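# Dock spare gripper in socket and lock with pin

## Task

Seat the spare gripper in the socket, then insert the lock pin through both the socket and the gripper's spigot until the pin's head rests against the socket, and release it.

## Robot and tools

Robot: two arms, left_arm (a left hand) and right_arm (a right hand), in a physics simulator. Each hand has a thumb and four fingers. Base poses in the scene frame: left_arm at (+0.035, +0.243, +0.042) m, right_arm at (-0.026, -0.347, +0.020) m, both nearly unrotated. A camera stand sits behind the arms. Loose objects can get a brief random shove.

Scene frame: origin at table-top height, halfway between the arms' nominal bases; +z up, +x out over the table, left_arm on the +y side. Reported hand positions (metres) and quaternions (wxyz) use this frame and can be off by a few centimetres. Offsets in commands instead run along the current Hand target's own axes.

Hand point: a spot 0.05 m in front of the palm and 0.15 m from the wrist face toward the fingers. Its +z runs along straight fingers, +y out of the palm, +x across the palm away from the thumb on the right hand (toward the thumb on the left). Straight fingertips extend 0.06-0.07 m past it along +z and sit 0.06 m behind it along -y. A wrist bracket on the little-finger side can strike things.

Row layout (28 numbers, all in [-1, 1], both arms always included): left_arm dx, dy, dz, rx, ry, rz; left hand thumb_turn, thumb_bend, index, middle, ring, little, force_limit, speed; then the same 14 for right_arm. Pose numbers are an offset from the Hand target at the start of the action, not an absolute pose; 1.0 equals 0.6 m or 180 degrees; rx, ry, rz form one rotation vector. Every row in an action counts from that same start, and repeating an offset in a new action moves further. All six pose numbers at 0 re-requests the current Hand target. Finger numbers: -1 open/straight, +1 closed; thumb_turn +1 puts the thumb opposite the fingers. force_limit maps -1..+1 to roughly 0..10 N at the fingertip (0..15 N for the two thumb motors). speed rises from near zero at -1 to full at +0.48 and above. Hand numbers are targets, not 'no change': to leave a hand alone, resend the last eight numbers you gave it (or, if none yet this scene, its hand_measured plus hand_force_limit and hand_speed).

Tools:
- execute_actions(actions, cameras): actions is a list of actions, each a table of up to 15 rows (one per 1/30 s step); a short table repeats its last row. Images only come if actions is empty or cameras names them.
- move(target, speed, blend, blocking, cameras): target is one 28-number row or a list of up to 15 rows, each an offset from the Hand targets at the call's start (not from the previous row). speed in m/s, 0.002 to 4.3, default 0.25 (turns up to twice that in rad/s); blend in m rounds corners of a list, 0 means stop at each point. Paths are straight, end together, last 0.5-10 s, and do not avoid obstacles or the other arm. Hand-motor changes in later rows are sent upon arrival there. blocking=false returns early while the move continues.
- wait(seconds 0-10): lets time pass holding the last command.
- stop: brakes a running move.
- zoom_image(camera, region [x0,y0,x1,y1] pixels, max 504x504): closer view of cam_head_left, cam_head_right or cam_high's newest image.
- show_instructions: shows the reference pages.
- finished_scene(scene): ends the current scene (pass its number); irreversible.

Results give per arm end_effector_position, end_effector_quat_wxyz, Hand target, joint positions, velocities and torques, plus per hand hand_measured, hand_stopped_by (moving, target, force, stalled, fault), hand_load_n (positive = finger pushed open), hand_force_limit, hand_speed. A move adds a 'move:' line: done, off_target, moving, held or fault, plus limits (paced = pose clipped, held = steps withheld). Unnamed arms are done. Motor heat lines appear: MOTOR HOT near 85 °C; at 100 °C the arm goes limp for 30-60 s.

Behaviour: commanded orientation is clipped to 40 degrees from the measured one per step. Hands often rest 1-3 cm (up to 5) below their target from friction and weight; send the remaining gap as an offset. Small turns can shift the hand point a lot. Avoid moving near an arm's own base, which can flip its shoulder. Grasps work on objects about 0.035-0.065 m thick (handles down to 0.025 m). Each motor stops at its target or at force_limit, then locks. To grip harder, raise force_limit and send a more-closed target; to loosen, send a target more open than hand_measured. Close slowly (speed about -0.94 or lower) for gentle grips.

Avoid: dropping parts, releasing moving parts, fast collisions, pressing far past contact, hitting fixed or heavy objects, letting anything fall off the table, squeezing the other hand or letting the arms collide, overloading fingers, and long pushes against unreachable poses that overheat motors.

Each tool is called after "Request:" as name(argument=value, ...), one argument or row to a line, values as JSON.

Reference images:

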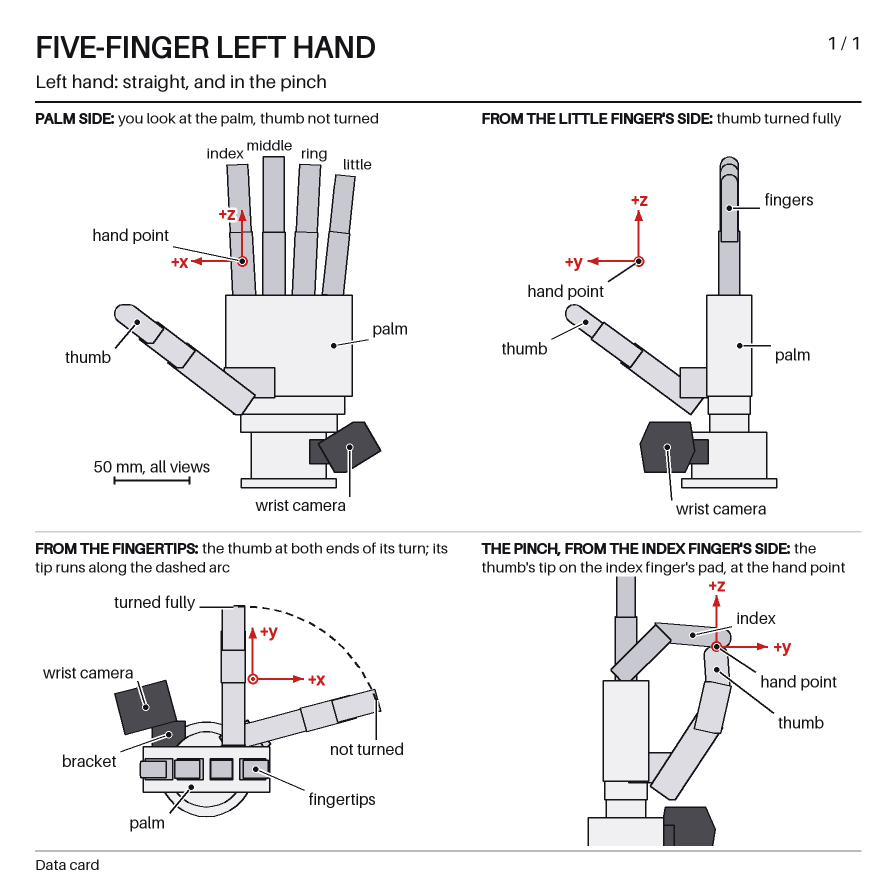

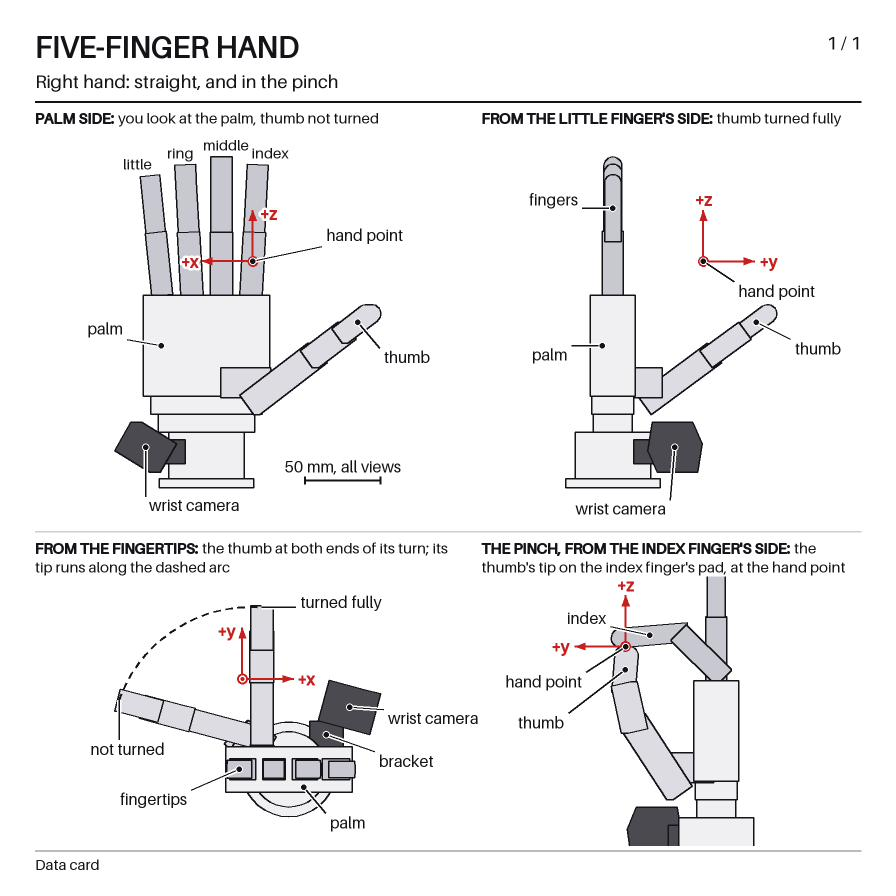

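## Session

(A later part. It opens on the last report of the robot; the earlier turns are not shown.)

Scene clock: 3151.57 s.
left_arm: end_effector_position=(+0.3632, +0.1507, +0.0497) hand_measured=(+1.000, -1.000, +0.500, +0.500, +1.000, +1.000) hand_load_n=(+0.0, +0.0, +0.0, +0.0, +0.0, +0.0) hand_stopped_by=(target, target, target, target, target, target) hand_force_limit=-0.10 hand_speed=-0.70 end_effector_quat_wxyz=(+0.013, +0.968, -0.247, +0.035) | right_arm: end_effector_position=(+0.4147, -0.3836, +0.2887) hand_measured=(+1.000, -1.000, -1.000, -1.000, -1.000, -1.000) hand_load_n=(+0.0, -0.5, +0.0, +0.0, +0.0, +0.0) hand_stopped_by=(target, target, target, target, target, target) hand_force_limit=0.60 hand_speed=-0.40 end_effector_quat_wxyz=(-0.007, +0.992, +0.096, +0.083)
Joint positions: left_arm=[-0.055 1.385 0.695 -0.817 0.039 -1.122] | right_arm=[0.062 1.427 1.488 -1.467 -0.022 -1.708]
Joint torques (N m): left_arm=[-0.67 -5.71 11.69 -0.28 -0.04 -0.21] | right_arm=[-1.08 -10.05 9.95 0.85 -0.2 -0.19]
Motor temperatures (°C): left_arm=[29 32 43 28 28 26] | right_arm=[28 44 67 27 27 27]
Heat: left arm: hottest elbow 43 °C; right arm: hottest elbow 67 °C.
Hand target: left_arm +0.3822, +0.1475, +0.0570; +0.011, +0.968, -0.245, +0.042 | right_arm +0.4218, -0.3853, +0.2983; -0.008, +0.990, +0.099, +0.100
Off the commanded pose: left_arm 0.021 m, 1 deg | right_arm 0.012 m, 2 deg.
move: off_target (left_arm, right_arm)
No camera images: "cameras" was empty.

Request:
move(
  target=[
    [0,0,0.0083,0,0,0,1,-1,0.5,0.5,1,1,-0.1,-0.7,0,0,0,0,0,0,1,-1,-1,-1,-1,-1,0.6,-0.4],
    [0.0332,0.0005,0.002,0,0,0,1,-1,0.5,0.5,1,1,-0.1,-0.7,0,0,0,0,0,0,1,-1,-1,-1,-1,-1,0.6,-0.4],
  ],
  speed=0.04,
  cameras=["all"],
)

Request:
zoom_image(
  camera="cam_head_left",
  region=[310, 240, 360, 290],
)

Request:
zoom_image(
  camera="cam_high",
  region=[337, 217, 353, 233],
)

Scene clock: 3166.77 s.
left_arm: end_effector_position=(+0.3627, +0.1467, +0.0425) hand_measured=(+1.000, -1.000, +0.500, +0.500, +1.000, +1.000) hand_load_n=(+0.0, +0.0, -0.5, +0.0, +0.0, +0.0) hand_stopped_by=(target, target, target, target, target, target) hand_force_limit=-0.10 hand_speed=-0.70 end_effector_quat_wxyz=(+0.012, +0.968, -0.251, +0.014) | right_arm: end_effector_position=(+0.4147, -0.3836, +0.2887) hand_measured=(+1.000, -1.000, -1.000, -1.000, -1.000, -1.000) hand_load_n=(+0.0, +0.0, +0.0, +0.0, +0.0, +0.0) hand_stopped_by=(target, target, target, target, target, target) hand_force_limit=0.60 hand_speed=-0.40 end_effector_quat_wxyz=(-0.007, +0.992, +0.096, +0.083)
Joint positions: left_arm=[-0.072 1.427 0.717 -0.838 0.03 -1.131] | right_arm=[0.062 1.427 1.488 -1.467 -0.022 -1.708]
Joint torques (N m): left_arm=[-1.08 -6.3 13.57 0.32 0.34 -0.36] | right_arm=[-1.26 -9.93 9.88 0.92 -0.19 -0.2]
Motor temperatures (°C): left_arm=[29 32 44 28 28 26] | right_arm=[28 44 67 27 27 27]
Heat: left arm: hottest elbow 44 °C; right arm: hottest elbow 67 °C.
Hand target: left_arm +0.3996, +0.1377, +0.0576; +0.011, +0.968, -0.245, +0.042 | right_arm +0.4218, -0.3853, +0.2983; -0.008, +0.990, +0.099, +0.100
Off the commanded pose: left_arm 0.041 m, 3 deg | right_arm 0.012 m, 2 deg.
move: off_target (left_arm, right_arm)

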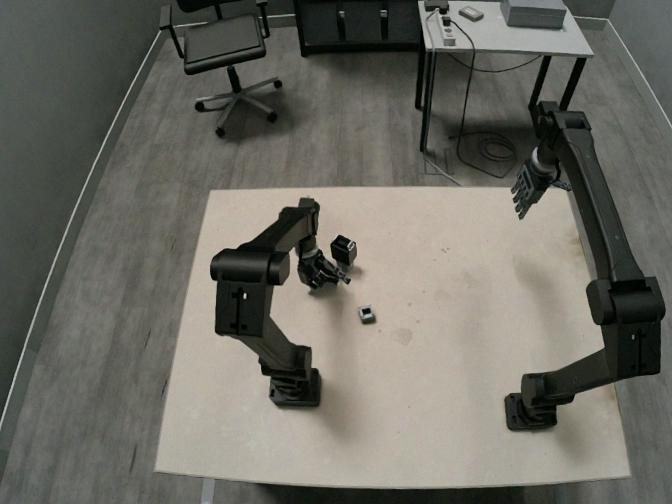

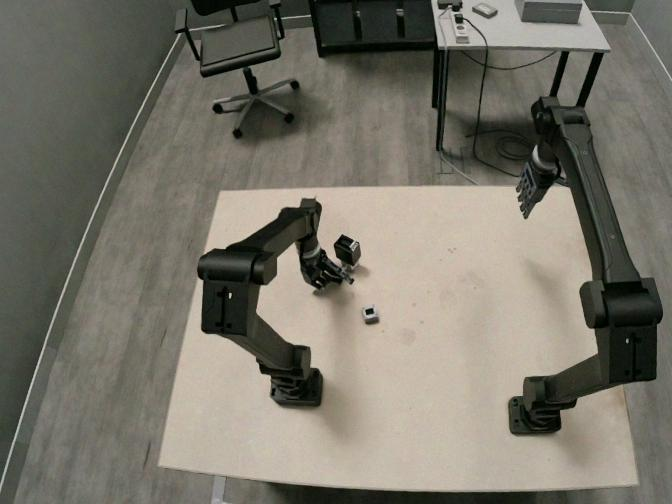

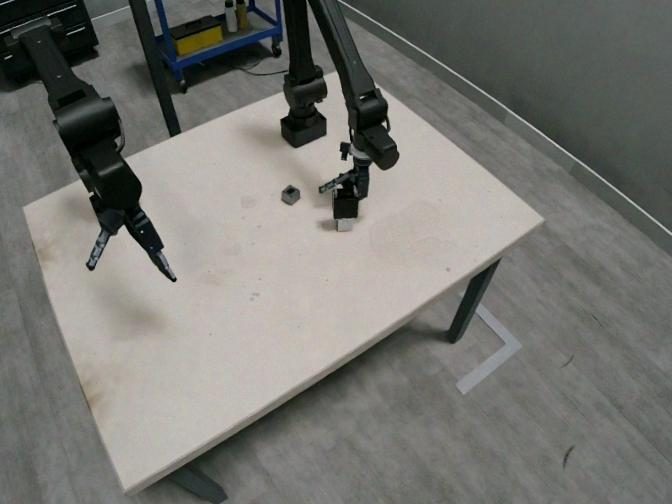

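Scaled by 10.080 from the camera's 672x504 image, which has a finer 960x720 frame.

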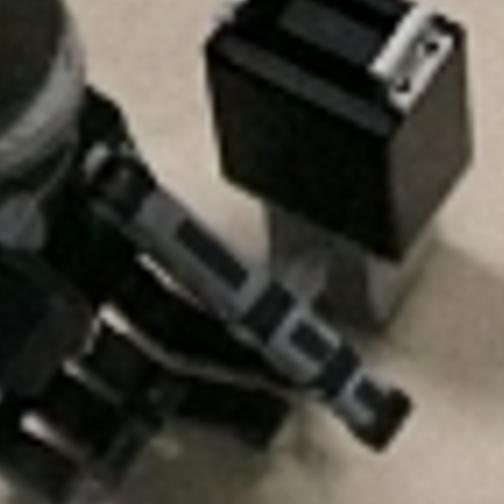

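Scaled by 31.500 from the camera's 672x504 image, which has a finer 960x720 frame.

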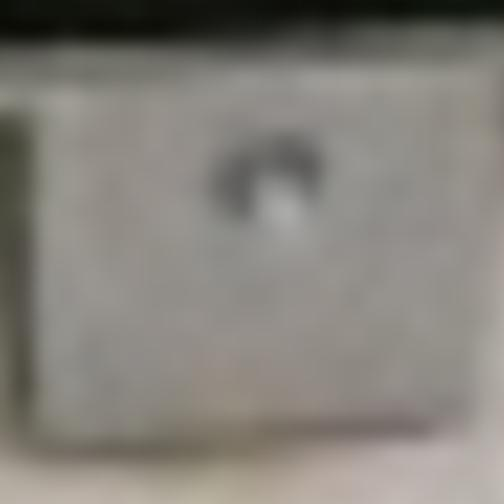

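Request:
move(
  target=[0.004,0,-0.025,0,0,0,1,-1,0.5,0.5,1,1,-0.1,-0.7,0,0,0,0,0,0,1,-1,-1,-1,-1,-1,0.6,-0.4],
  speed=0.04,
  cameras=[],
)

Request:
move(
  target=[-0.002,0,0.015,0,0,0,1,-1,0.5,0.5,1,1,-0.1,-0.7,0,0,0,0,0,0,1,-1,-1,-1,-1,-1,0.6,-0.4],
  speed=0.04,
  cameras=["all"],
)

Request:
zoom_image(
  camera="cam_high",
  region=[337, 217, 353, 233],
)

Scene clock: 3219.80 s.
left_arm: end_effector_position=(+0.3618, +0.1455, +0.0487) hand_measured=(+1.000, -1.000, +0.500, +0.500, +1.000, +1.000) hand_load_n=(+0.0, -0.5, +0.5, +0.0, +0.0, +0.0) hand_stopped_by=(target, target, target, target, target, target) hand_force_limit=-0.10 hand_speed=-0.70 end_effector_quat_wxyz=(+0.015, +0.968, -0.250, +0.003) | right_arm: end_effector_position=(+0.4147, -0.3836, +0.2887) hand_measured=(+1.000, -1.000, -1.000, -1.000, -1.000, -1.000) hand_load_n=(+0.0, +0.0, +0.0, +0.0, +0.0, +0.0) hand_stopped_by=(target, target, target, target, target, target) hand_force_limit=0.60 hand_speed=-0.40 end_effector_quat_wxyz=(-0.007, +0.992, +0.096, +0.083)
Joint positions: left_arm=[-0.076 1.427 0.739 -0.883 0.03 -1.136] | right_arm=[0.062 1.427 1.488 -1.467 -0.022 -1.708]
Joint torques (N m): left_arm=[-0.91 -8.12 13.67 0.08 0.34 -0.32] | right_arm=[-1.2 -9.93 9.96 0.92 -0.19 -0.19]
Motor temperatures (°C): left_arm=[29 31 50 28 29 26] | right_arm=[28 44 67 27 27 27]
Heat: left arm: hottest elbow 50 °C; right arm: hottest elbow 67 °C.
Hand target: left_arm +0.4006, +0.1371, +0.0727; +0.011, +0.968, -0.245, +0.043 | right_arm +0.4218, -0.3853, +0.2983; -0.008, +0.990, +0.099, +0.100
Off the commanded pose: left_arm 0.046 m, 5 deg | right_arm 0.012 m, 2 deg.
move: off_target (left_arm, right_arm)
No camera images: "cameras" was empty.

Scene clock: 3220.50 s.
left_arm: end_effector_position=(+0.3618, +0.1455, +0.0487) hand_measured=(+1.000, -1.000, +0.500, +0.500, +1.000, +1.000) hand_load_n=(-0.5, +0.0, +0.5, +0.0, +0.0, +0.0) hand_stopped_by=(target, target, target, target, target, target) hand_force_limit=-0.10 hand_speed=-0.70 end_effector_quat_wxyz=(+0.015, +0.968, -0.250, +0.003) | right_arm: end_effector_position=(+0.4147, -0.3836, +0.2887) hand_measured=(+1.000, -1.000, -1.000, -1.000, -1.000, -1.000) hand_load_n=(+0.0, +0.0, +0.0, +0.0, +0.0, +0.0) hand_stopped_by=(target, target, target, target, target, target) hand_force_limit=0.60 hand_speed=-0.40 end_effector_quat_wxyz=(-0.007, +0.992, +0.096, +0.083)
Joint positions: left_arm=[-0.076 1.427 0.739 -0.883 0.03 -1.136] | right_arm=[0.062 1.427 1.488 -1.467 -0.022 -1.708]
Joint torques (N m): left_arm=[-0.91 -7.24 12.67 1.24 0.33 -0.31] | right_arm=[-1.32 -9.99 9.95 0.92 -0.18 -0.19]
Motor temperatures (°C): left_arm=[29 31 50 28 29 26] | right_arm=[28 44 67 27 27 27]
Heat: left arm: hottest elbow 50 °C; right arm: hottest elbow 67 °C.
Hand target: left_arm +0.4003, +0.1373, +0.0637; +0.011, +0.968, -0.245, +0.043 | right_arm +0.4218, -0.3853, +0.2983; -0.008, +0.990, +0.099, +0.100
Off the commanded pose: left_arm 0.042 m, 5 deg | right_arm 0.012 m, 2 deg.
move: off_target (left_arm, right_arm)

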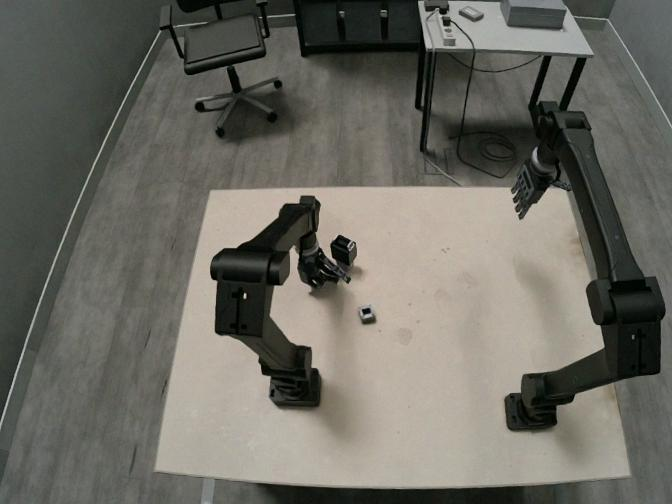

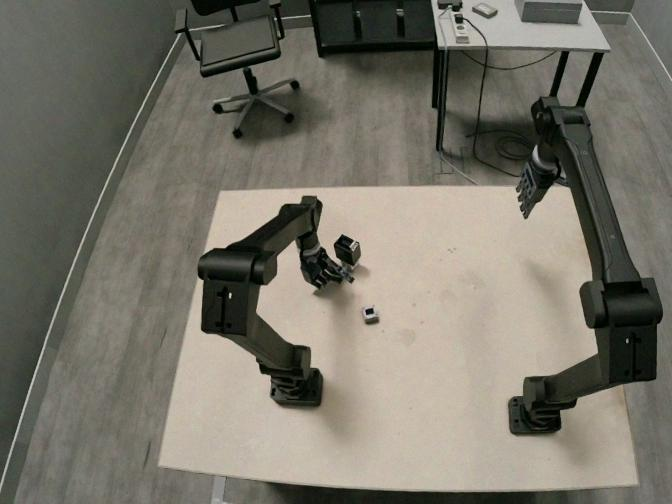

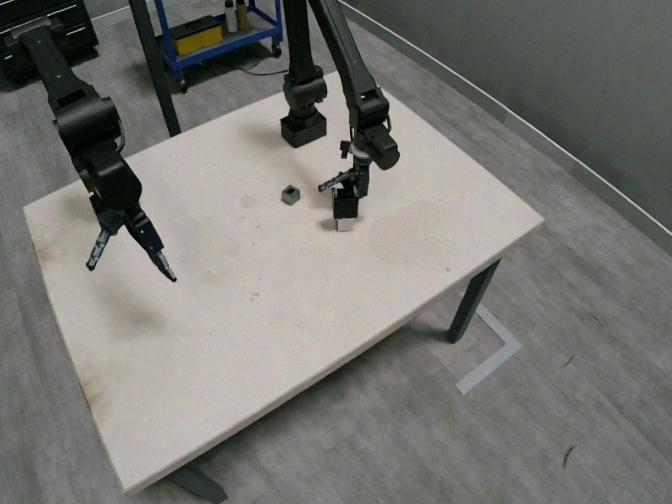

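Scaled by 31.500 from the camera's 672x504 image, which has a finer 960x720 frame.

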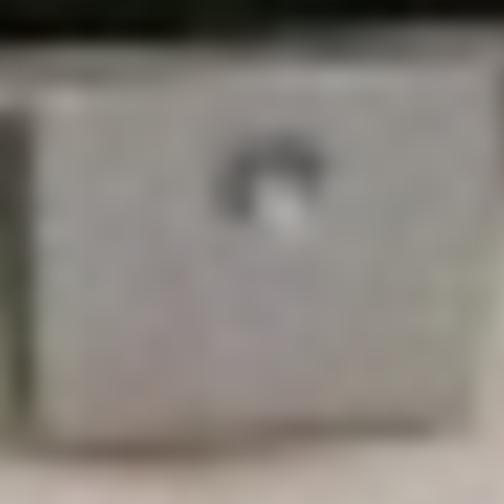

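Request:
move(
  target=[
    [-0.1262,-0.002,0.0083,0,0,0,1,-1,0.5,0.5,1,1,-0.1,-0.7,0,0,0,0,0,0,1,-1,-1,-1,-1,-1,0.6,-0.4],
    [-0.1098,-0.0457,0.049,0,0,0,1,-1,0.5,0.5,1,1,-0.1,-0.7,0,0,0,0,0,0,1,-1,-1,-1,-1,-1,0.6,-0.4],
  ],
  speed=0.07,
  cameras=["cam_head_left","cam_head_right"],
)

Request:
zoom_image(
  camera="cam_head_left",
  region=[334, 260, 346, 272],
)

Request:
zoom_image(
  camera="cam_head_right",
  region=[338, 260, 350, 272],
)

Scene clock: 3302.20 s.
left_arm: end_effector_position=(+0.3473, +0.1891, +0.0286) hand_measured=(+1.000, -1.000, +0.500, +0.500, +1.000, +1.000) hand_load_n=(+0.0, -0.5, +0.5, +0.0, +0.0, +0.0) hand_stopped_by=(target, target, target, target, target, target) hand_force_limit=-0.10 hand_speed=-0.70 end_effector_quat_wxyz=(+0.012, +0.969, -0.244, +0.036) | right_arm: end_effector_position=(+0.4147, -0.3836, +0.2887) hand_measured=(+1.000, -1.000, -1.000, -1.000, -1.000, -1.000) hand_load_n=(+0.0, +0.0, +0.0, +0.0, +0.0, +0.0) hand_stopped_by=(target, target, target, target, target, target) hand_force_limit=0.60 hand_speed=-0.40 end_effector_quat_wxyz=(-0.007, +0.992, +0.096, +0.083)
Joint positions: left_arm=[0.07 1.392 0.628 -0.745 0.046 -1.005] | right_arm=[0.062 1.427 1.488 -1.467 -0.022 -1.708]
Joint torques (N m): left_arm=[0.26 -5.48 8.81 0.61 0.1 0.02] | right_arm=[-1.2 -9.93 9.99 0.92 -0.21 -0.19]
Motor temperatures (°C): left_arm=[29 32 52 28 29 26] | right_arm=[28 44 67 27 27 27]
Heat: left arm: hottest elbow 52 °C; right arm: hottest elbow 67 °C.
Hand target: left_arm +0.3580, +0.1915, +0.0286; +0.011, +0.968, -0.245, +0.043 | right_arm +0.4218, -0.3853, +0.2983; -0.008, +0.990, +0.099, +0.100
Off the commanded pose: left_arm 0.011 m, 1 deg | right_arm 0.012 m, 2 deg.
move: off_target (left_arm, right_arm)
Images, in order (width x height): cam_head_left 672x504, cam_head_right 672x504.

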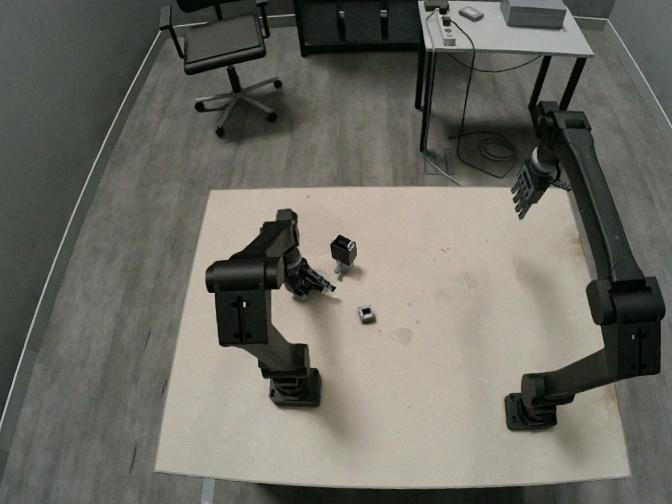

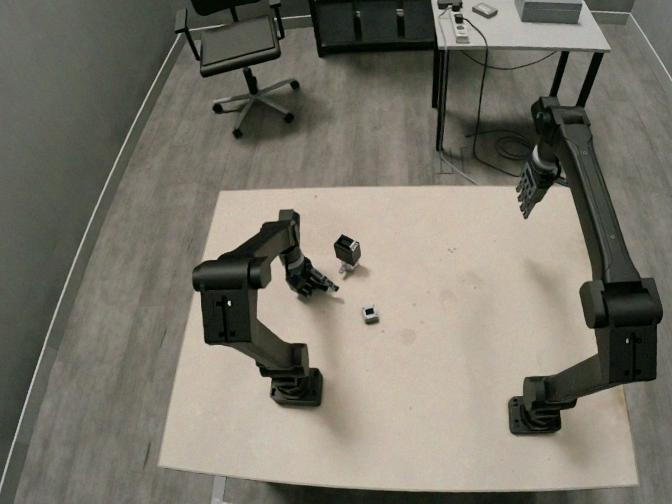

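Scaled by 42.000 from the camera's 672x504 image, which has a finer 960x720 frame.

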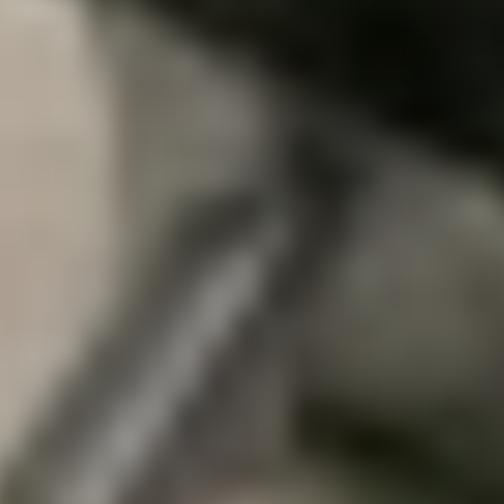

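Scaled by 42.000 from the camera's 672x504 image, which has a finer 960x720 frame.

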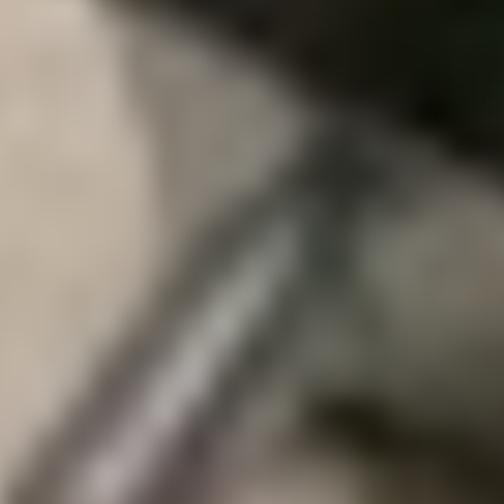

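Request:
move(
  target=[
    [0.0015,-0.0187,-0.0022,0,0,0,1,-1,0.5,0.5,1,1,-0.1,-0.7,0,0,0,0,0,0,1,-1,-1,-1,-1,-1,0.6,-0.4],
    [0.1,-0.0085,0.0017,0,0,0,1,-1,0.5,0.5,1,1,-0.1,-0.7,0,0,0,0,0,0,1,-1,-1,-1,-1,-1,0.6,-0.4],
  ],
  speed=0.05,
  cameras=["cam_head_left"],
)

Request:
zoom_image(
  camera="cam_head_left",
  region=[310, 240, 360, 290],
)

Scene clock: 3318.90 s.
left_arm: end_effector_position=(+0.3962, +0.1694, +0.0287) hand_measured=(+1.000, -1.000, +0.500, +0.500, +1.000, +1.000) hand_load_n=(+0.0, +0.0, +0.0, +0.5, +0.0, +0.0) hand_stopped_by=(target, target, target, target, target, target) hand_force_limit=-0.10 hand_speed=-0.70 end_effector_quat_wxyz=(+0.012, +0.968, -0.247, +0.039) | right_arm: end_effector_position=(+0.4147, -0.3836, +0.2887) hand_measured=(+1.000, -1.000, -1.000, -1.000, -1.000, -1.000) hand_load_n=(+0.0, +0.0, +0.0, +0.0, +0.0, +0.0) hand_stopped_by=(target, target, target, target, target, target) hand_force_limit=0.60 hand_speed=-0.40 end_effector_quat_wxyz=(-0.007, +0.992, +0.096, +0.083)
Joint positions: left_arm=[0.004 1.508 0.752 -0.745 0.044 -1.064] | right_arm=[0.062 1.427 1.488 -1.467 -0.022 -1.708]
Joint torques (N m): left_arm=[-0.67 -6.95 10.97 -0.4 -0.06 -0.19] | right_arm=[-1.32 -9.76 9.94 0.96 -0.18 -0.21]
Motor temperatures (°C): left_arm=[29 32 49 28 29 26] | right_arm=[28 44 67 27 27 27]
Heat: left arm: hottest elbow 49 °C; right arm: hottest elbow 67 °C.
Hand target: left_arm +0.4129, +0.1675, +0.0328; +0.011, +0.968, -0.245, +0.043 | right_arm +0.4218, -0.3853, +0.2983; -0.008, +0.990, +0.099, +0.100
Off the commanded pose: left_arm 0.017 m, 0 deg | right_arm 0.012 m, 2 deg.
move: off_target (left_arm, right_arm)
Images, in order (width x height): cam_head_left 672x504.

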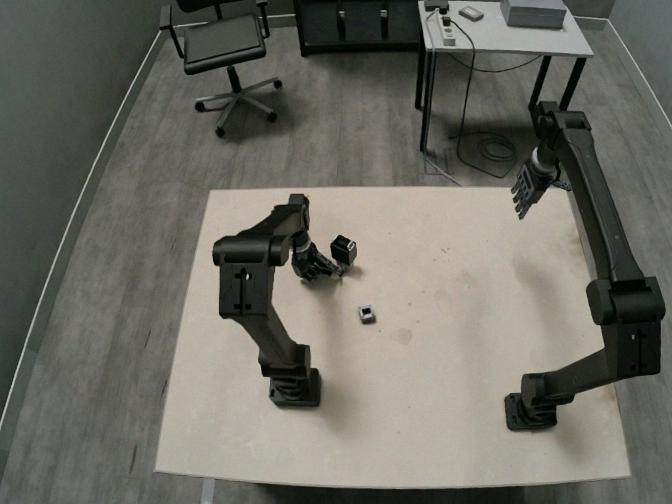

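Scaled by 10.080 from the camera's 672x504 image, which has a finer 960x720 frame.

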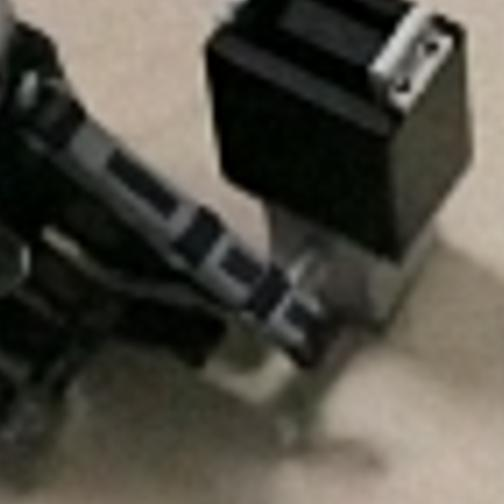

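Request:
move(
  target=[0.0065,0.0052,0.0025,0,0,0,1,-1,0.5,0.5,1,1,-0.1,-0.7,0,0,0,0,0,0,1,-1,-1,-1,-1,-1,0.6,-0.4],
  speed=0.04,
  cameras=[],
)

Scene clock: 3328.50 s.
left_arm: end_effector_position=(+0.3951, +0.1652, +0.0264) hand_measured=(+1.000, -1.000, +0.500, +0.500, +1.000, +1.000) hand_load_n=(+0.0, +0.0, +0.0, +0.0, +0.0, +0.0) hand_stopped_by=(target, target, target, target, target, target) hand_force_limit=-0.10 hand_speed=-0.70 end_effector_quat_wxyz=(+0.013, +0.968, -0.247, +0.036) | right_arm: end_effector_position=(+0.4147, -0.3836, +0.2887) hand_measured=(+1.000, -1.000, -1.000, -1.000, -1.000, -1.000) hand_load_n=(+0.0, -0.5, +0.0, +0.0, +0.0, +0.0) hand_stopped_by=(target, target, target, target, target, target) hand_force_limit=0.60 hand_speed=-0.40 end_effector_quat_wxyz=(-0.007, +0.992, +0.096, +0.083)
Joint positions: left_arm=[-0.008 1.515 0.752 -0.745 0.043 -1.076] | right_arm=[0.062 1.427 1.488 -1.467 -0.022 -1.708]
Joint torques (N m): left_arm=[-0.67 -6.89 11.3 -0.29 -0.06 -0.2] | right_arm=[-1.2 -9.76 9.98 0.9 -0.2 -0.2]
Motor temperatures (°C): left_arm=[29 32 48 28 28 26] | right_arm=[28 44 68 27 27 27]
Heat: left arm: hottest elbow 48 °C; right arm: hottest elbow 68 °C.
Hand target: left_arm +0.4150, +0.1628, +0.0317; +0.011, +0.968, -0.245, +0.043 | right_arm +0.4218, -0.3853, +0.2983; -0.008, +0.990, +0.099, +0.100
Off the commanded pose: left_arm 0.021 m, 1 deg | right_arm 0.012 m, 2 deg.
move: off_target (left_arm, right_arm)
No camera images: "cameras" was empty.

Request:
move(
  target=[0.0066,-0.0015,0.0,0,0,0,1,-1,0.5,0.5,1,1,-0.1,-0.7,0,0,0,0,0,0,1,-1,-1,-1,-1,-1,0.6,-0.4],
  speed=0.04,
  cameras=[],
)

Scene clock: 3333.00 s.
left_arm: end_effector_position=(+0.3970, +0.1648, +0.0263) hand_measured=(+1.000, -1.000, +0.500, +0.500, +1.000, +1.000) hand_load_n=(+0.0, +0.0, +0.0, -0.5, +0.0, +0.0) hand_stopped_by=(target, target, target, target, target, target) hand_force_limit=-0.10 hand_speed=-0.70 end_effector_quat_wxyz=(+0.013, +0.968, -0.247, +0.034) | right_arm: end_effector_position=(+0.4147, -0.3836, +0.2887) hand_measured=(+1.000, -1.000, -1.000, -1.000, -1.000, -1.000) hand_load_n=(+0.0, -0.5, +0.0, +0.0, +0.0, +0.0) hand_stopped_by=(target, target, target, target, target, target) hand_force_limit=0.60 hand_speed=-0.40 end_effector_quat_wxyz=(-0.007, +0.992, +0.096, +0.083)
Joint positions: left_arm=[-0.01 1.522 0.761 -0.751 0.042 -1.077] | right_arm=[0.062 1.427 1.488 -1.467 -0.022 -1.708]
Joint torques (N m): left_arm=[-0.79 -7.06 11.48 -0.2 -0.02 -0.21] | right_arm=[-1.08 -9.93 9.95 0.91 -0.18 -0.2]
Motor temperatures (°C): left_arm=[29 32 47 28 28 26] | right_arm=[28 44 68 27 27 27]
Heat: left arm: hottest elbow 47 °C; right arm: hottest elbow 68 °C.
Hand target: left_arm +0.4188, +0.1617, +0.0320; +0.011, +0.968, -0.245, +0.043 | right_arm +0.4218, -0.3853, +0.2983; -0.008, +0.990, +0.099, +0.100
Off the commanded pose: left_arm 0.023 m, 1 deg | right_arm 0.012 m, 2 deg.
move: off_target (left_arm, right_arm)
No camera images: "cameras" was empty.

Request:
move(
  target=[0.0,0.0,0.0,0,0,0,1,0.3,0.5,0.5,1,1,-0.1,-0.7,0,0,0,0,0,0,1,-1,-1,-1,-1,-1,0.6,-0.4],
  speed=0.04,
  cameras=["cam_head_left"],
)

Request:
zoom_image(
  camera="cam_head_left",
  region=[325, 250, 355, 280],
)

Scene clock: 3338.50 s.
left_arm: end_effector_position=(+0.3956, +0.1634, +0.0273) hand_measured=(+1.000, -0.650, +0.500, +0.500, +1.000, +1.000) hand_load_n=(+1.0, +5.0, +0.0, -0.5, +0.0, +0.0) hand_stopped_by=(target, force, target, target, target, target) hand_force_limit=-0.10 hand_speed=-0.70 end_effector_quat_wxyz=(+0.016, +0.968, -0.248, +0.031) | right_arm: end_effector_position=(+0.4147, -0.3836, +0.2887) hand_measured=(+1.000, -1.000, -1.000, -1.000, -1.000, -1.000) hand_load_n=(+0.0, +0.0, +0.0, +0.0, +0.0, +0.0) hand_stopped_by=(target, target, target, target, target, target) hand_force_limit=0.60 hand_speed=-0.40 end_effector_quat_wxyz=(-0.007, +0.992, +0.096, +0.083)
Joint positions: left_arm=[-0.011 1.522 0.763 -0.761 0.046 -1.076] | right_arm=[0.062 1.427 1.488 -1.467 -0.022 -1.708]
Joint torques (N m): left_arm=[-0.67 -7 11.3 0.21 -0.22 -0.22] | right_arm=[-1.14 -9.82 9.96 0.98 -0.19 -0.2]
Motor temperatures (°C): left_arm=[29 32 48 28 28 26] | right_arm=[28 44 68 27 27 27]
Heat: left arm: hottest elbow 48 °C; right arm: hottest elbow 68 °C.
Hand target: left_arm +0.4189, +0.1617, +0.0320; +0.011, +0.968, -0.246, +0.043 | right_arm +0.4218, -0.3853, +0.2983; -0.008, +0.990, +0.099, +0.100
Off the commanded pose: left_arm 0.024 m, 2 deg | right_arm 0.012 m, 2 deg.
move: off_target (left_arm, right_arm)
Images, in order (width x height): cam_head_left 672x504.

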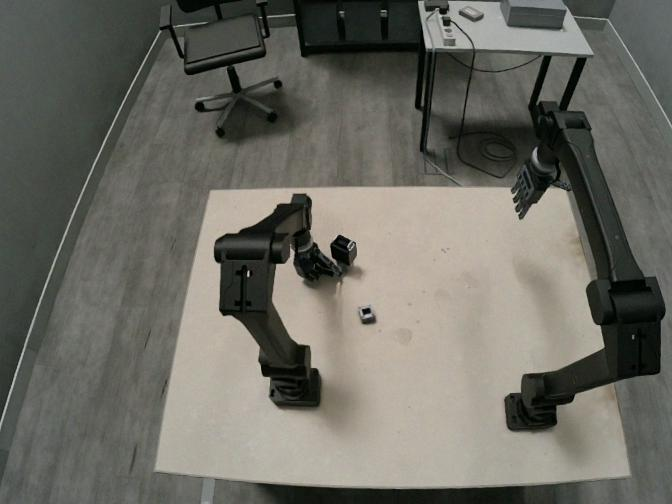

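Scaled by 16.800 from the camera's 672x504 image, which has a finer 960x720 frame.

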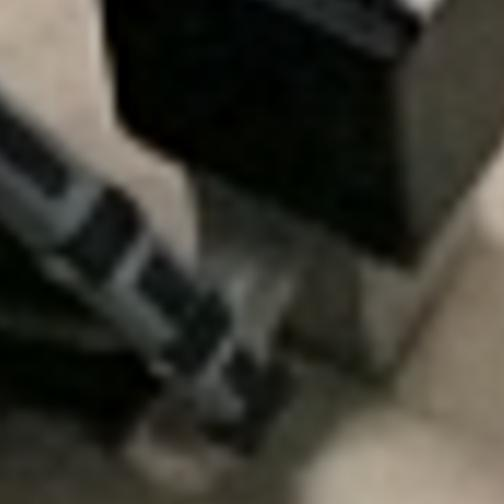

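Request:
move(
  target=[
    [0.0,0.008,0.0,0,0,0,1,0.3,0.5,0.5,1,1,-0.1,-0.7,0,0,0,0,0,0,1,-1,-1,-1,-1,-1,0.6,-0.4],
    [0.0,0.008,0.0,0,0,0,1,0.35,0.5,0.5,1,1,-0.05,-0.7,0,0,0,0,0,0,1,-1,-1,-1,-1,-1,0.6,-0.4],
  ],
  speed=0.04,
  cameras=[],
)

Scene clock: 3352.53 s.
left_arm: end_effector_position=(+0.3949, +0.1614, +0.0271) hand_measured=(+1.000, -0.640, +0.500, +0.500, +1.000, +1.000) hand_load_n=(+0.5, +5.0, +0.0, -1.0, +0.0, +0.0) hand_stopped_by=(target, force, target, target, target, target) hand_force_limit=-0.05 hand_speed=-0.70 end_effector_quat_wxyz=(+0.015, +0.967, -0.251, +0.030) | right_arm: end_effector_position=(+0.4147, -0.3836, +0.2887) hand_measured=(+1.000, -1.000, -1.000, -1.000, -1.000, -1.000) hand_load_n=(+0.0, +0.0, +0.0, +0.5, +0.0, +0.0) hand_stopped_by=(target, target, target, target, target, target) hand_force_limit=0.60 hand_speed=-0.40 end_effector_quat_wxyz=(-0.007, +0.992, +0.096, +0.083)
Joint positions: left_arm=[-0.018 1.522 0.763 -0.762 0.044 -1.076] | right_arm=[0.062 1.427 1.488 -1.467 -0.022 -1.708]
Joint torques (N m): left_arm=[-0.97 -7.36 10.78 0.29 -0.16 -0.33] | right_arm=[-0.97 -9.82 9.99 0.95 -0.18 -0.21]
Motor temperatures (°C): left_arm=[29 32 47 28 28 26] | right_arm=[28 44 68 27 27 27]
Heat: left arm: hottest elbow 47 °C; right arm: hottest elbow 68 °C.
Hand target: left_arm +0.4166, +0.1575, +0.0320; +0.011, +0.968, -0.246, +0.043 | right_arm +0.4218, -0.3853, +0.2983; -0.008, +0.990, +0.099, +0.100
Off the commanded pose: left_arm 0.023 m, 2 deg | right_arm 0.012 m, 2 deg.
move: off_target (left_arm, right_arm); target 2's new numbers were sent with left_arm's hand 0.022 m and 2 deg from that target
No camera images: "cameras" was empty.

Request:
move(
  target=[-0.0458,-0.0007,-0.0041,0,0,0,1,0.35,0.5,0.5,1,1,-0.05,-0.7,0,0,0,0,0,0,1,-1,-1,-1,-1,-1,0.6,-0.4],
  speed=0.04,
  cameras=["all"],
)

Request:
zoom_image(
  camera="cam_high",
  region=[337, 217, 353, 233],
)

Request:
zoom_image(
  camera="cam_head_left",
  region=[325, 250, 355, 280],
)

Scene clock: 3359.70 s.
left_arm: end_effector_position=(+0.3928, +0.1661, +0.0301) hand_measured=(+1.000, -0.640, +0.500, +0.500, +1.000, +1.000) hand_load_n=(+1.0, +1.0, +0.0, +0.0, +0.0, +0.0) hand_stopped_by=(target, force, target, target, target, target) hand_force_limit=-0.05 hand_speed=-0.70 end_effector_quat_wxyz=(+0.015, +0.969, -0.246, +0.034) | right_arm: end_effector_position=(+0.4147, -0.3836, +0.2887) hand_measured=(+1.000, -1.000, -1.000, -1.000, -1.000, -1.000) hand_load_n=(+0.0, +0.0, +0.0, +0.0, +0.0, +0.0) hand_stopped_by=(target, target, target, target, target, target) hand_force_limit=0.60 hand_speed=-0.40 end_effector_quat_wxyz=(-0.007, +0.992, +0.096, +0.083)
Joint positions: left_arm=[-0.004 1.504 0.752 -0.76 0.046 -1.074] | right_arm=[0.062 1.427 1.488 -1.467 -0.022 -1.708]
Joint torques (N m): left_arm=[0.67 -9.64 6.09 0.65 -0.14 0.03] | right_arm=[-1.2 -9.99 9.98 0.91 -0.18 -0.2]
Motor temperatures (°C): left_arm=[29 32 46 28 28 26] | right_arm=[28 44 68 27 27 27]
Heat: left arm: hottest elbow 46 °C; right arm: hottest elbow 68 °C.
Hand target: left_arm +0.3925, +0.1710, +0.0320; +0.011, +0.968, -0.246, +0.043 | right_arm +0.4218, -0.3853, +0.2983; -0.008, +0.990, +0.099, +0.100
Off the commanded pose: left_arm 0.005 m, 1 deg | right_arm 0.012 m, 2 deg.
move: off_target (right_arm)

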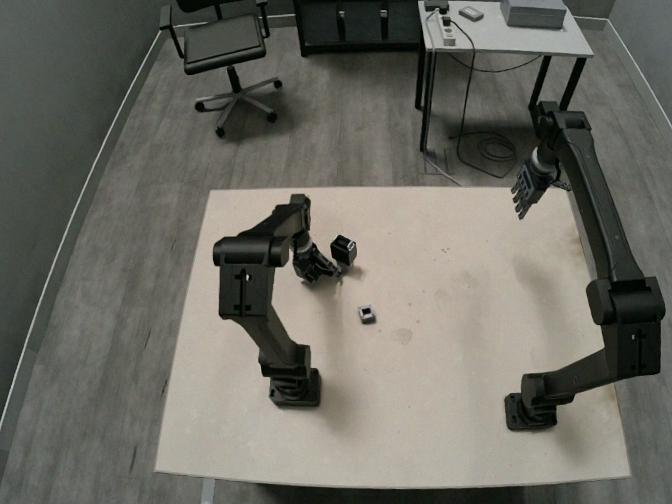

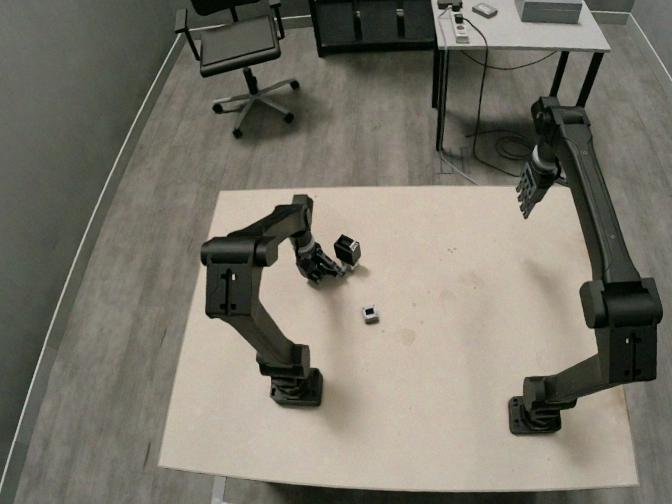

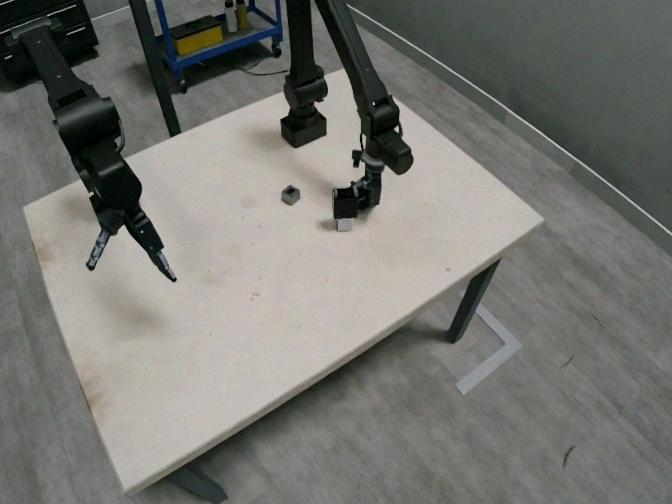

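Scaled by 31.500 from the camera's 672x504 image, which has a finer 960x720 frame.

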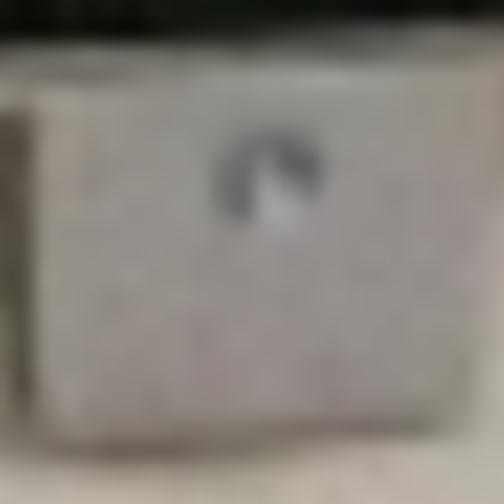

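Scaled by 16.800 from the camera's 672x504 image, which has a finer 960x720 frame.

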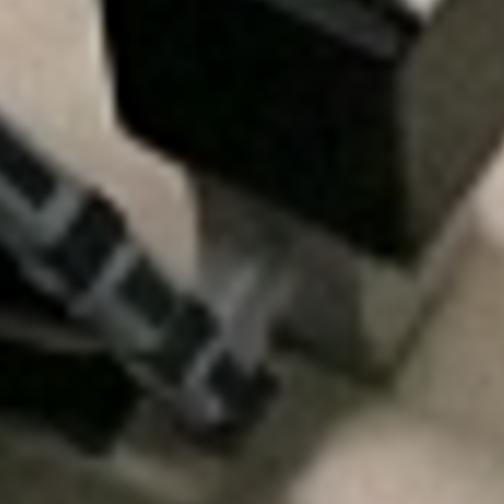

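Request:
move(
  target=[
    [0,0,0,0,0,0,1,-1,0.5,0.5,1,1,-0.05,-0.7,0,0,0,0,0,0,1,-1,-1,-1,-1,-1,0.6,-0.4],
    [0.0598,-0.0058,0.0015,0,0,0,1,-1,0.5,0.5,1,1,-0.05,-0.7,0,0,0,0,0,0,1,-1,-1,-1,-1,-1,0.6,-0.4],
  ],
  speed=0.05,
  cameras=["cam_head_left"],
)

Request:
zoom_image(
  camera="cam_head_left",
  region=[325, 250, 355, 280],
)

Scene clock: 3370.23 s.
left_arm: end_effector_position=(+0.3959, +0.1623, +0.0275) hand_measured=(+1.000, -1.000, +0.500, +0.500, +1.000, +1.000) hand_load_n=(+0.0, +0.0, +0.0, -3.0, +0.0, +0.0) hand_stopped_by=(target, target, target, target, target, target) hand_force_limit=-0.05 hand_speed=-0.70 end_effector_quat_wxyz=(+0.014, +0.968, -0.250, +0.026) | right_arm: end_effector_position=(+0.4147, -0.3836, +0.2887) hand_measured=(+1.000, -1.000, -1.000, -1.000, -1.000, -1.000) hand_load_n=(+0.0, +0.0, +0.0, +0.0, +0.0, +0.0) hand_stopped_by=(target, target, target, target, target, target) hand_force_limit=0.60 hand_speed=-0.40 end_effector_quat_wxyz=(-0.007, +0.992, +0.096, +0.083)
Joint positions: left_arm=[-0.018 1.527 0.772 -0.773 0.039 -1.079] | right_arm=[0.062 1.427 1.488 -1.467 -0.022 -1.708]
Joint torques (N m): left_arm=[-1.03 -6.89 12.26 0.35 0.08 -0.32] | right_arm=[-1.2 -9.88 9.98 0.92 -0.19 -0.19]
Motor temperatures (°C): left_arm=[29 33 45 28 28 26] | right_arm=[28 44 68 27 27 27]
Heat: left arm: hottest elbow 45 °C; right arm: hottest elbow 68 °C.
Hand target: left_arm +0.4256, +0.1570, +0.0343; +0.011, +0.968, -0.246, +0.043 | right_arm +0.4218, -0.3853, +0.2983; -0.008, +0.990, +0.099, +0.100
Off the commanded pose: left_arm 0.031 m, 2 deg | right_arm 0.012 m, 2 deg.
move: off_target (left_arm, right_arm)
Images, in order (width x height): cam_head_left 672x504.

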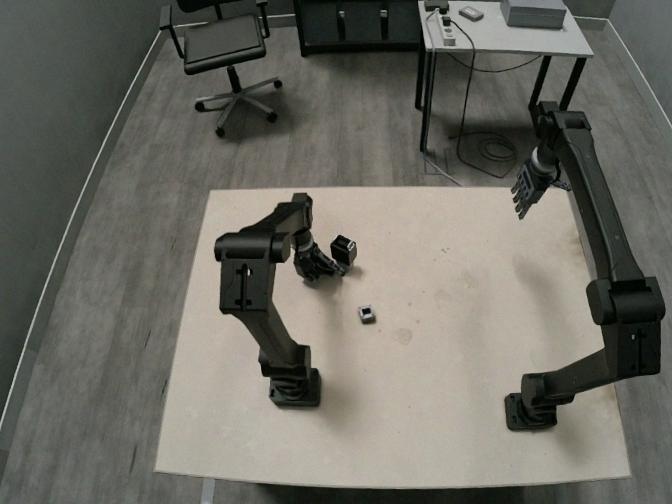

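Scaled by 16.800 from the camera's 672x504 image, which has a finer 960x720 frame.

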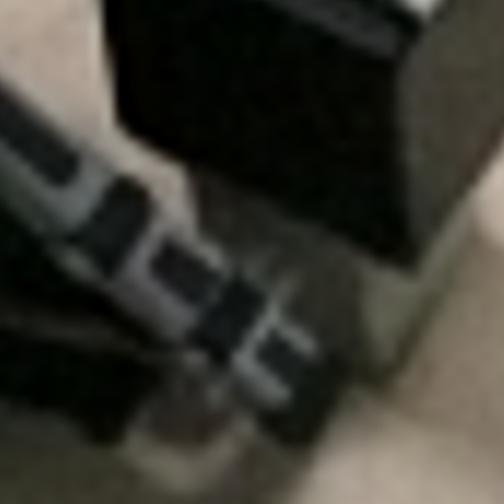

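Request:
move(
  target=[
    [-0.0602,-0.009,-0.002,0,0,0,1,-1,0.5,0.5,1,1,-0.05,-0.7,0,0,0,0,0,0,1,-1,-1,-1,-1,-1,0.6,-0.4],
    [-0.007,-0.005,-0.0007,0,0,0,1,-1,0.5,0.5,1,1,-0.05,-0.7,0,0,0,0,0,0,1,-1,-1,-1,-1,-1,0.6,-0.4],
  ],
  speed=0.05,
  cameras=["cam_head_left"],
)

Request:
zoom_image(
  camera="cam_head_left",
  region=[325, 250, 355, 280],
)

Scene clock: 3390.20 s.
left_arm: end_effector_position=(+0.4046, +0.1639, +0.0306) hand_measured=(+1.000, -1.000, +0.500, +0.500, +1.000, +1.000) hand_load_n=(+0.0, +0.0, +0.0, +0.0, +0.0, +0.0) hand_stopped_by=(target, target, target, target, target, target) hand_force_limit=-0.05 hand_speed=-0.70 end_effector_quat_wxyz=(+0.013, +0.968, -0.247, +0.036) | right_arm: end_effector_position=(+0.4147, -0.3836, +0.2887) hand_measured=(+1.000, -1.000, -1.000, -1.000, -1.000, -1.000) hand_load_n=(+0.0, +0.0, +0.0, +0.0, +0.0, +0.0) hand_stopped_by=(target, target, target, target, target, target) hand_force_limit=0.60 hand_speed=-0.40 end_effector_quat_wxyz=(-0.007, +0.992, +0.096, +0.083)
Joint positions: left_arm=[-0.012 1.528 0.783 -0.763 0.043 -1.079] | right_arm=[0.062 1.427 1.488 -1.467 -0.022 -1.708]
Joint torques (N m): left_arm=[-0.67 -7.3 11.02 -0.02 -0.05 -0.19] | right_arm=[-0.85 -9.93 9.99 0.9 -0.2 -0.2]
Motor temperatures (°C): left_arm=[29 32 48 28 28 26] | right_arm=[28 44 68 27 27 27]
Heat: left arm: hottest elbow 48 °C; right arm: hottest elbow 68 °C.
Hand target: left_arm +0.4234, +0.1616, +0.0343; +0.011, +0.968, -0.246, +0.043 | right_arm +0.4218, -0.3853, +0.2983; -0.008, +0.990, +0.099, +0.100
Off the commanded pose: left_arm 0.019 m, 1 deg | right_arm 0.012 m, 2 deg.
move: off_target (left_arm, right_arm)
Images, in order (width x height): cam_head_left 672x504.

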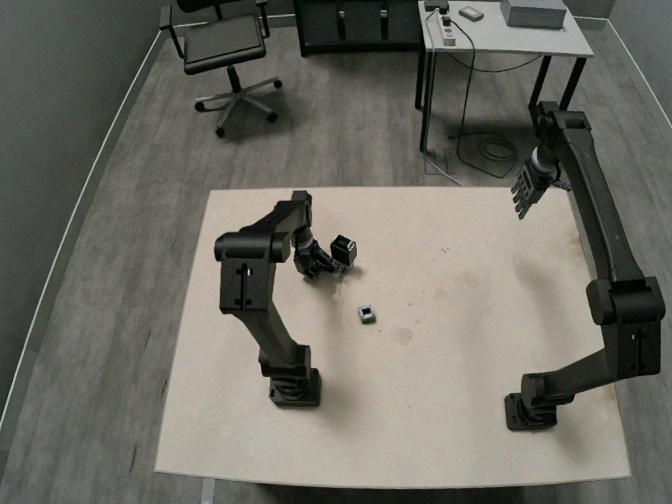

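Scaled by 16.800 from the camera's 672x504 image, which has a finer 960x720 frame.

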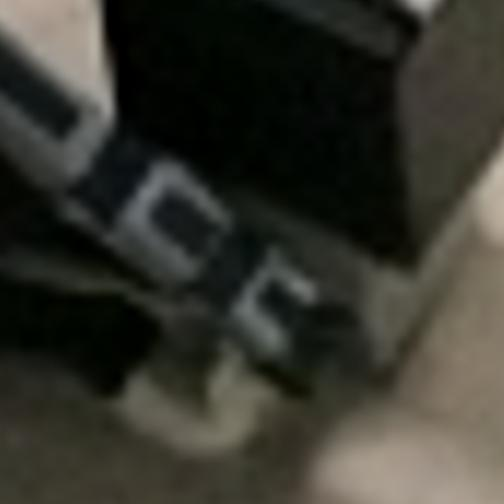

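Request:
move(
  target=[0.0135,0.0,0.0075,0,0,0,1,-1,0.5,0.5,1,1,-0.05,-0.7,0,0,0,0,0,0,1,-1,-1,-1,-1,-1,0.6,-0.4],
  speed=0.04,
  cameras=["cam_head_left"],
)

Request:
zoom_image(
  camera="cam_head_left",
  region=[325, 250, 355, 280],
)

Scene clock: 3396.43 s.
left_arm: end_effector_position=(+0.4065, +0.1613, +0.0251) hand_measured=(+1.000, -1.000, +0.500, +0.500, +1.000, +1.000) hand_load_n=(+0.0, +0.0, -0.5, +0.0, +0.0, +0.0) hand_stopped_by=(target, target, target, target, target, target) hand_force_limit=-0.05 hand_speed=-0.70 end_effector_quat_wxyz=(+0.014, +0.968, -0.248, +0.029) | right_arm: end_effector_position=(+0.4147, -0.3836, +0.2887) hand_measured=(+1.000, -1.000, -1.000, -1.000, -1.000, -1.000) hand_load_n=(+0.0, +0.0, +0.0, +0.0, +0.0, +0.0) hand_stopped_by=(target, target, target, target, target, target) hand_force_limit=0.60 hand_speed=-0.40 end_effector_quat_wxyz=(-0.007, +0.992, +0.096, +0.083)
Joint positions: left_arm=[-0.02 1.552 0.794 -0.763 0.041 -1.085] | right_arm=[0.062 1.427 1.488 -1.467 -0.022 -1.708]
Joint torques (N m): left_arm=[-0.79 -7.47 11.41 0.23 0.01 -0.24] | right_arm=[-1.38 -9.82 9.96 0.9 -0.19 -0.18]
Motor temperatures (°C): left_arm=[29 32 48 28 28 26] | right_arm=[28 44 68 27 27 27]
Heat: left arm: hottest elbow 48 °C; right arm: hottest elbow 68 °C.
Hand target: left_arm +0.4309, +0.1576, +0.0306; +0.011, +0.968, -0.245, +0.043 | right_arm +0.4218, -0.3853, +0.2983; -0.008, +0.990, +0.099, +0.100
Off the commanded pose: left_arm 0.025 m, 2 deg | right_arm 0.012 m, 2 deg.
move: off_target (left_arm, right_arm)
Images, in order (width x height): cam_head_left 672x504.

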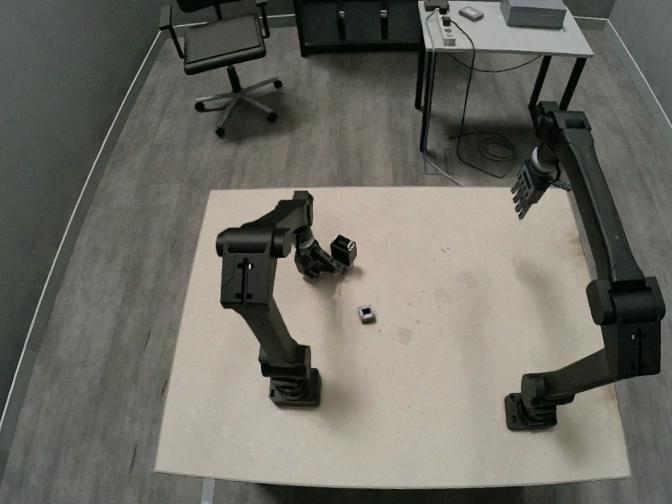

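Scaled by 16.800 from the camera's 672x504 image, which has a finer 960x720 frame.

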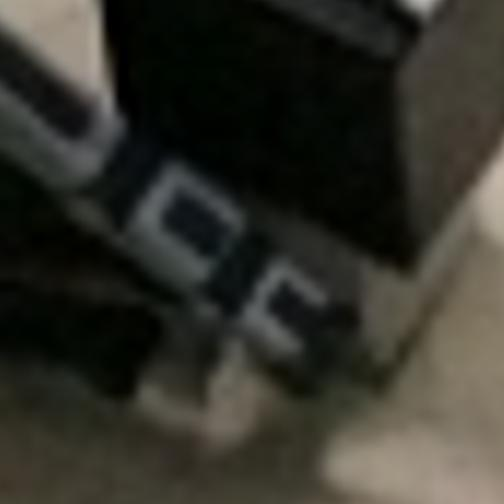

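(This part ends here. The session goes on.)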